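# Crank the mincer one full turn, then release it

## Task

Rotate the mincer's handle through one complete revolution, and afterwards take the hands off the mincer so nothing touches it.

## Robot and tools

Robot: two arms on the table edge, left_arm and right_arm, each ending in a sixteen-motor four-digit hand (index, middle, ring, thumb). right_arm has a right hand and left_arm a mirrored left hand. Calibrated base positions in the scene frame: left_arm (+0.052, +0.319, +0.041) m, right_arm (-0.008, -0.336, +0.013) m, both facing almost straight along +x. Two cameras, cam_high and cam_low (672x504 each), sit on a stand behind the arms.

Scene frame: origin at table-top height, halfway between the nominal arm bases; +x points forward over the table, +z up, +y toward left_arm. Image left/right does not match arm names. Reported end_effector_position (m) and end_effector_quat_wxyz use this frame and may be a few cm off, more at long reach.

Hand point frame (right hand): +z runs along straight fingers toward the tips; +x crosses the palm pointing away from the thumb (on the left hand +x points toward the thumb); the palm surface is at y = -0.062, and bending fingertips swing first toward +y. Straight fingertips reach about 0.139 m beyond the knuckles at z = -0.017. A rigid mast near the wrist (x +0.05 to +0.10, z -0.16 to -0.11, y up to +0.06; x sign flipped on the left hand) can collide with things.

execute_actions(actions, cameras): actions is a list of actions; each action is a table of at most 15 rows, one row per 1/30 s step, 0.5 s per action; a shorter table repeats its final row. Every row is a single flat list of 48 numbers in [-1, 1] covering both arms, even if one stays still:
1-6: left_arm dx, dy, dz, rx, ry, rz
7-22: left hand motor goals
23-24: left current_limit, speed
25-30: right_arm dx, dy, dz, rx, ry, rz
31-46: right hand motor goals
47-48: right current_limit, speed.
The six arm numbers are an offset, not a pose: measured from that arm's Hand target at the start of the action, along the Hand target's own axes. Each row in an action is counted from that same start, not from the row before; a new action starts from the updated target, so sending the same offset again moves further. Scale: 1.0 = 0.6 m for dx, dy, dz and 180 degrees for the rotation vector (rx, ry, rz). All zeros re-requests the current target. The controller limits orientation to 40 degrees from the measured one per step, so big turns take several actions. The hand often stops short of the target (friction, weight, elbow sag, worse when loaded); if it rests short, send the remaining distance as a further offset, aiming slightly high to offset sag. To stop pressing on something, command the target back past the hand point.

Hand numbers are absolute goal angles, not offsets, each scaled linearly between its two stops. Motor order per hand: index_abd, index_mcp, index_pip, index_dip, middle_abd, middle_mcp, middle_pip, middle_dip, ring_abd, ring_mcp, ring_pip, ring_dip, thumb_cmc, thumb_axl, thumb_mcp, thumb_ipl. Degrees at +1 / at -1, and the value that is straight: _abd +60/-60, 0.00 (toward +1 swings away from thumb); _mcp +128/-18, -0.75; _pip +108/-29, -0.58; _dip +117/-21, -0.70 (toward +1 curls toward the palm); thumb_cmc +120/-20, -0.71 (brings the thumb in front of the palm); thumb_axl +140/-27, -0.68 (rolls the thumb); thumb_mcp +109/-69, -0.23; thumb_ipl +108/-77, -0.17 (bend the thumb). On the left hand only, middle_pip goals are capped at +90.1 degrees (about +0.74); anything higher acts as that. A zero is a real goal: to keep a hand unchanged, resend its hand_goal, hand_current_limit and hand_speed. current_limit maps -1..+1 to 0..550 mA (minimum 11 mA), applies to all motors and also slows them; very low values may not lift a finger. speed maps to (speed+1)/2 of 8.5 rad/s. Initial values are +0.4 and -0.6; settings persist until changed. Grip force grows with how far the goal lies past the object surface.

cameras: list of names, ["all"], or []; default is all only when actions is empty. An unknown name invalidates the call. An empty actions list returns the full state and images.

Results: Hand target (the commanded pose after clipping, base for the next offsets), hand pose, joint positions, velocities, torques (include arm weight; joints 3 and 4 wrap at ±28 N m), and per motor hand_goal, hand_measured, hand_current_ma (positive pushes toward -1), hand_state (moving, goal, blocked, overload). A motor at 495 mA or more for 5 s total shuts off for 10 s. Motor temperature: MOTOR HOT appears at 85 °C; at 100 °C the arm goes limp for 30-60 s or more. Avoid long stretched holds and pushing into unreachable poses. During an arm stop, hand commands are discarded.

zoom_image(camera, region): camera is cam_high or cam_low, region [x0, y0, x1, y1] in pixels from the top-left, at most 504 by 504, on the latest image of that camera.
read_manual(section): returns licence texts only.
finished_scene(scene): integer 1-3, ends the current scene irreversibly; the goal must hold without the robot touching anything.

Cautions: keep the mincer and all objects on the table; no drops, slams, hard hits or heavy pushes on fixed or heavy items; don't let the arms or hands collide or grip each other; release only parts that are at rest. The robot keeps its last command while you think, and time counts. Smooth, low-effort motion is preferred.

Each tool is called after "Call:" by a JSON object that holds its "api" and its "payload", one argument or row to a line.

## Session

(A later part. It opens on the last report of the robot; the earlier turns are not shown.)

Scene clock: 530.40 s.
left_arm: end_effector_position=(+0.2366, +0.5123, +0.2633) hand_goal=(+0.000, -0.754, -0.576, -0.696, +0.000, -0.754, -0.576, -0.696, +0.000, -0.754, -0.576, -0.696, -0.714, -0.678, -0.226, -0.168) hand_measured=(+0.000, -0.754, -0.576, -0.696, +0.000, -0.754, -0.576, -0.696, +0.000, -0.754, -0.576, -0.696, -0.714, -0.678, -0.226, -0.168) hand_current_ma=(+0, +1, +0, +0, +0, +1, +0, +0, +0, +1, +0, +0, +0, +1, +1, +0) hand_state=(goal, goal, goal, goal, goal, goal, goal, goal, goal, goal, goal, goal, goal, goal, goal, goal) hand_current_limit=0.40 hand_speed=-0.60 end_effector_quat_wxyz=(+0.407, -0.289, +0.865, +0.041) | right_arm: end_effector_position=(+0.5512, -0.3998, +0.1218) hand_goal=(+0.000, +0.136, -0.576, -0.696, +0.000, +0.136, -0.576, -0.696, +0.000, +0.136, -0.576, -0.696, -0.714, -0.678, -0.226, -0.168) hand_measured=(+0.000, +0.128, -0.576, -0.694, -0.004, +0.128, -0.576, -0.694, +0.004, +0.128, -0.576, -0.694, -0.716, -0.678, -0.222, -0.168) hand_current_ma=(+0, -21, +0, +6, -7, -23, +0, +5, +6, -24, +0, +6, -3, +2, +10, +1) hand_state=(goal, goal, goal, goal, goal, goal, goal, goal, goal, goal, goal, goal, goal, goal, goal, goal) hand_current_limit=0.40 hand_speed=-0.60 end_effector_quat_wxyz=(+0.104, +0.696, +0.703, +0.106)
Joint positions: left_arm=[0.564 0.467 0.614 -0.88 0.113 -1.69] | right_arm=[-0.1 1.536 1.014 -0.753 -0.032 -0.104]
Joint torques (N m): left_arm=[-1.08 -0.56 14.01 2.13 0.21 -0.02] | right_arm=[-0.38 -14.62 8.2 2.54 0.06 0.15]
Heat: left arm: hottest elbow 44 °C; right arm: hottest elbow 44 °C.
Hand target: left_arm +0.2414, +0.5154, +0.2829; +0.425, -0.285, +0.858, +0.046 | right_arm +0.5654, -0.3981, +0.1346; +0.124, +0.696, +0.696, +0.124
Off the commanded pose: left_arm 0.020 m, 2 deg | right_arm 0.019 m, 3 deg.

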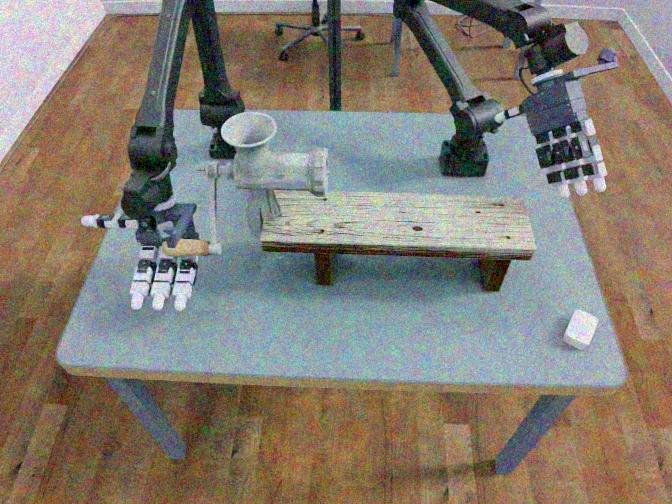

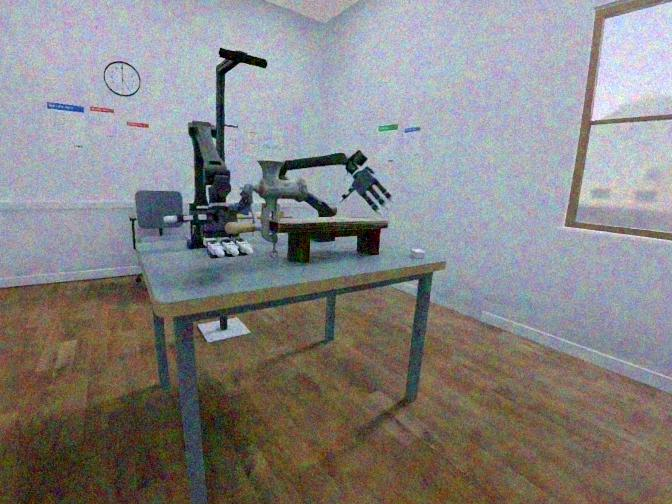

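Call:
{"api": "execute_actions", "payload": {
  "actions": [
    [[0,0,0,0,0,0,0,-0.754,-0.576,-0.696,0,-0.754,-0.576,-0.696,0,-0.754,-0.576,-0.696,-0.714,-0.678,-0.226,-0.168,0.4,-0.6,0,-0.0587,-0.0214,0,0,0,0,0.137,-0.576,-0.696,0,0.137,-0.576,-0.696,0,0.137,-0.576,-0.696,-0.714,-0.678,-0.226,-0.168,0.4,-0.6]],
    [[0,0,0,0,0,0,0,-0.754,-0.576,-0.696,0,-0.754,-0.576,-0.696,0,-0.754,-0.576,-0.696,-0.714,-0.678,-0.226,-0.168,0.4,-0.6,-0.01,-0.0587,-0.0214,0,0,0,0,0.137,-0.576,-0.696,0,0.137,-0.576,-0.696,0,0.137,-0.576,-0.696,-0.714,-0.678,-0.226,-0.168,0.4,-0.6]],
    [[0,0,0,0,0,0,0,-0.754,-0.576,-0.696,0,-0.754,-0.576,-0.696,0,-0.754,-0.576,-0.696,-0.714,-0.678,-0.226,-0.168,0.4,-0.6,-0.01,-0.0587,-0.0214,0,0,0,0,0.137,-0.576,-0.696,0,0.137,-0.576,-0.696,0,0.137,-0.576,-0.696,-0.714,-0.678,-0.226,-0.168,0.4,-0.6]],
    [[0,0,0,0,0,0,0,-0.754,-0.576,-0.696,0,-0.754,-0.576,-0.696,0,-0.754,-0.576,-0.696,-0.714,-0.678,-0.226,-0.168,0.4,-0.6,-0.01,-0.0587,-0.0214,0,0,0,0,0.137,-0.576,-0.696,0,0.137,-0.576,-0.696,0,0.137,-0.576,-0.696,-0.714,-0.678,-0.226,-0.168,0.4,-0.6]],
    [[0,0,0,0,0,0,0,-0.754,-0.576,-0.696,0,-0.754,-0.576,-0.696,0,-0.754,-0.576,-0.696,-0.714,-0.678,-0.226,-0.168,0.4,-0.6,-0.03,-0.05,-0.0214,0,0,0,0,0.137,-0.576,-0.696,0,0.137,-0.576,-0.696,0,0.137,-0.576,-0.696,-0.714,-0.678,-0.226,-0.168,0.4,-0.6]]
  ],
  "cameras": ["cam_high","cam_low"]
}}

Scene clock: 540.43 s.
left_arm: end_effector_position=(+0.2366, +0.5123, +0.2633) hand_goal=(+0.000, -0.754, -0.576, -0.696, +0.000, -0.754, -0.576, -0.696, +0.000, -0.754, -0.576, -0.696, -0.714, -0.678, -0.226, -0.168) hand_measured=(+0.000, -0.754, -0.576, -0.696, +0.000, -0.754, -0.576, -0.696, +0.000, -0.754, -0.576, -0.696, -0.714, -0.678, -0.226, -0.168) hand_current_ma=(+0, +1, +0, +0, +0, +1, +0, +0, +0, +1, +0, +0, +0, +1, +1, +0) hand_state=(goal, goal, goal, goal, goal, goal, goal, goal, goal, goal, goal, goal, goal, goal, goal, goal) hand_current_limit=0.40 hand_speed=-0.60 end_effector_quat_wxyz=(+0.407, -0.289, +0.865, +0.041) | right_arm: end_effector_position=(+0.3886, -0.4299, +0.1372) hand_goal=(+0.000, +0.136, -0.576, -0.696, +0.000, +0.136, -0.576, -0.696, +0.000, +0.136, -0.576, -0.696, -0.714, -0.678, -0.226, -0.168) hand_measured=(+0.000, +0.128, -0.576, -0.694, -0.002, +0.128, -0.576, -0.694, +0.002, +0.126, -0.576, -0.694, -0.716, -0.678, -0.222, -0.168) hand_current_ma=(+0, -24, +0, +6, -5, -26, +0, +5, +5, -28, +0, +6, -4, +2, +11, +1) hand_state=(goal, goal, goal, goal, goal, goal, goal, goal, goal, goal, goal, goal, goal, goal, goal, goal) hand_current_limit=0.40 hand_speed=-0.60 end_effector_quat_wxyz=(+0.127, +0.694, +0.698, +0.127)
Joint positions: left_arm=[0.564 0.467 0.614 -0.88 0.113 -1.69] | right_arm=[-0.273 1.065 0.61 -0.768 -0.096 -0.26]
Joint torques (N m): left_arm=[-1.44 -0.62 14.08 1.98 0.21 -0.02] | right_arm=[-2.67 -7.18 7.23 0.61 -0.14 -0.14]
Heat: left arm: hottest elbow 44 °C; right arm: hottest elbow 42 °C.
Hand target: left_arm +0.2414, +0.5154, +0.2829; +0.425, -0.285, +0.858, +0.046 | right_arm +0.3828, -0.4339, +0.1357; +0.124, +0.696, +0.696, +0.124
Off the commanded pose: left_arm 0.020 m, 2 deg | right_arm 0.007 m, 1 deg.

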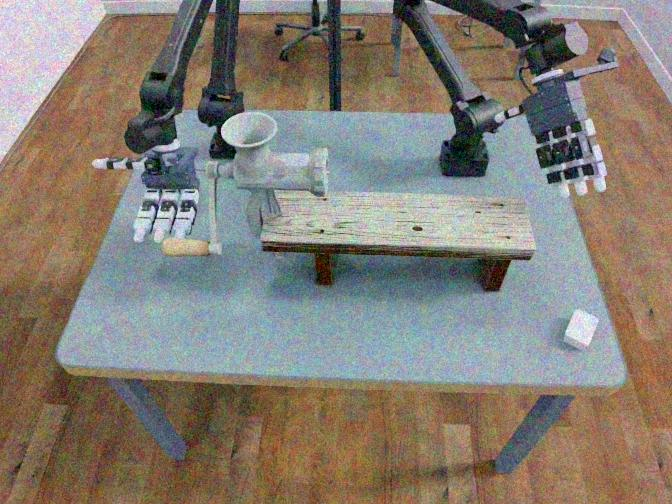

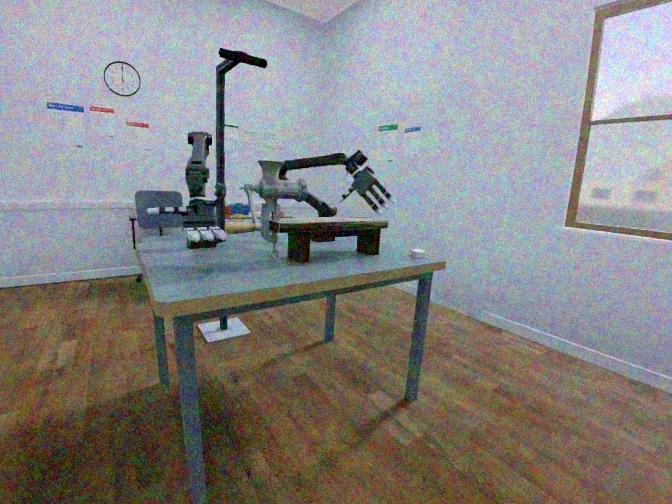

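Call:
{"api": "finished_scene", "payload": {
  "scene": 1
}}

The scene is finished: the task was done.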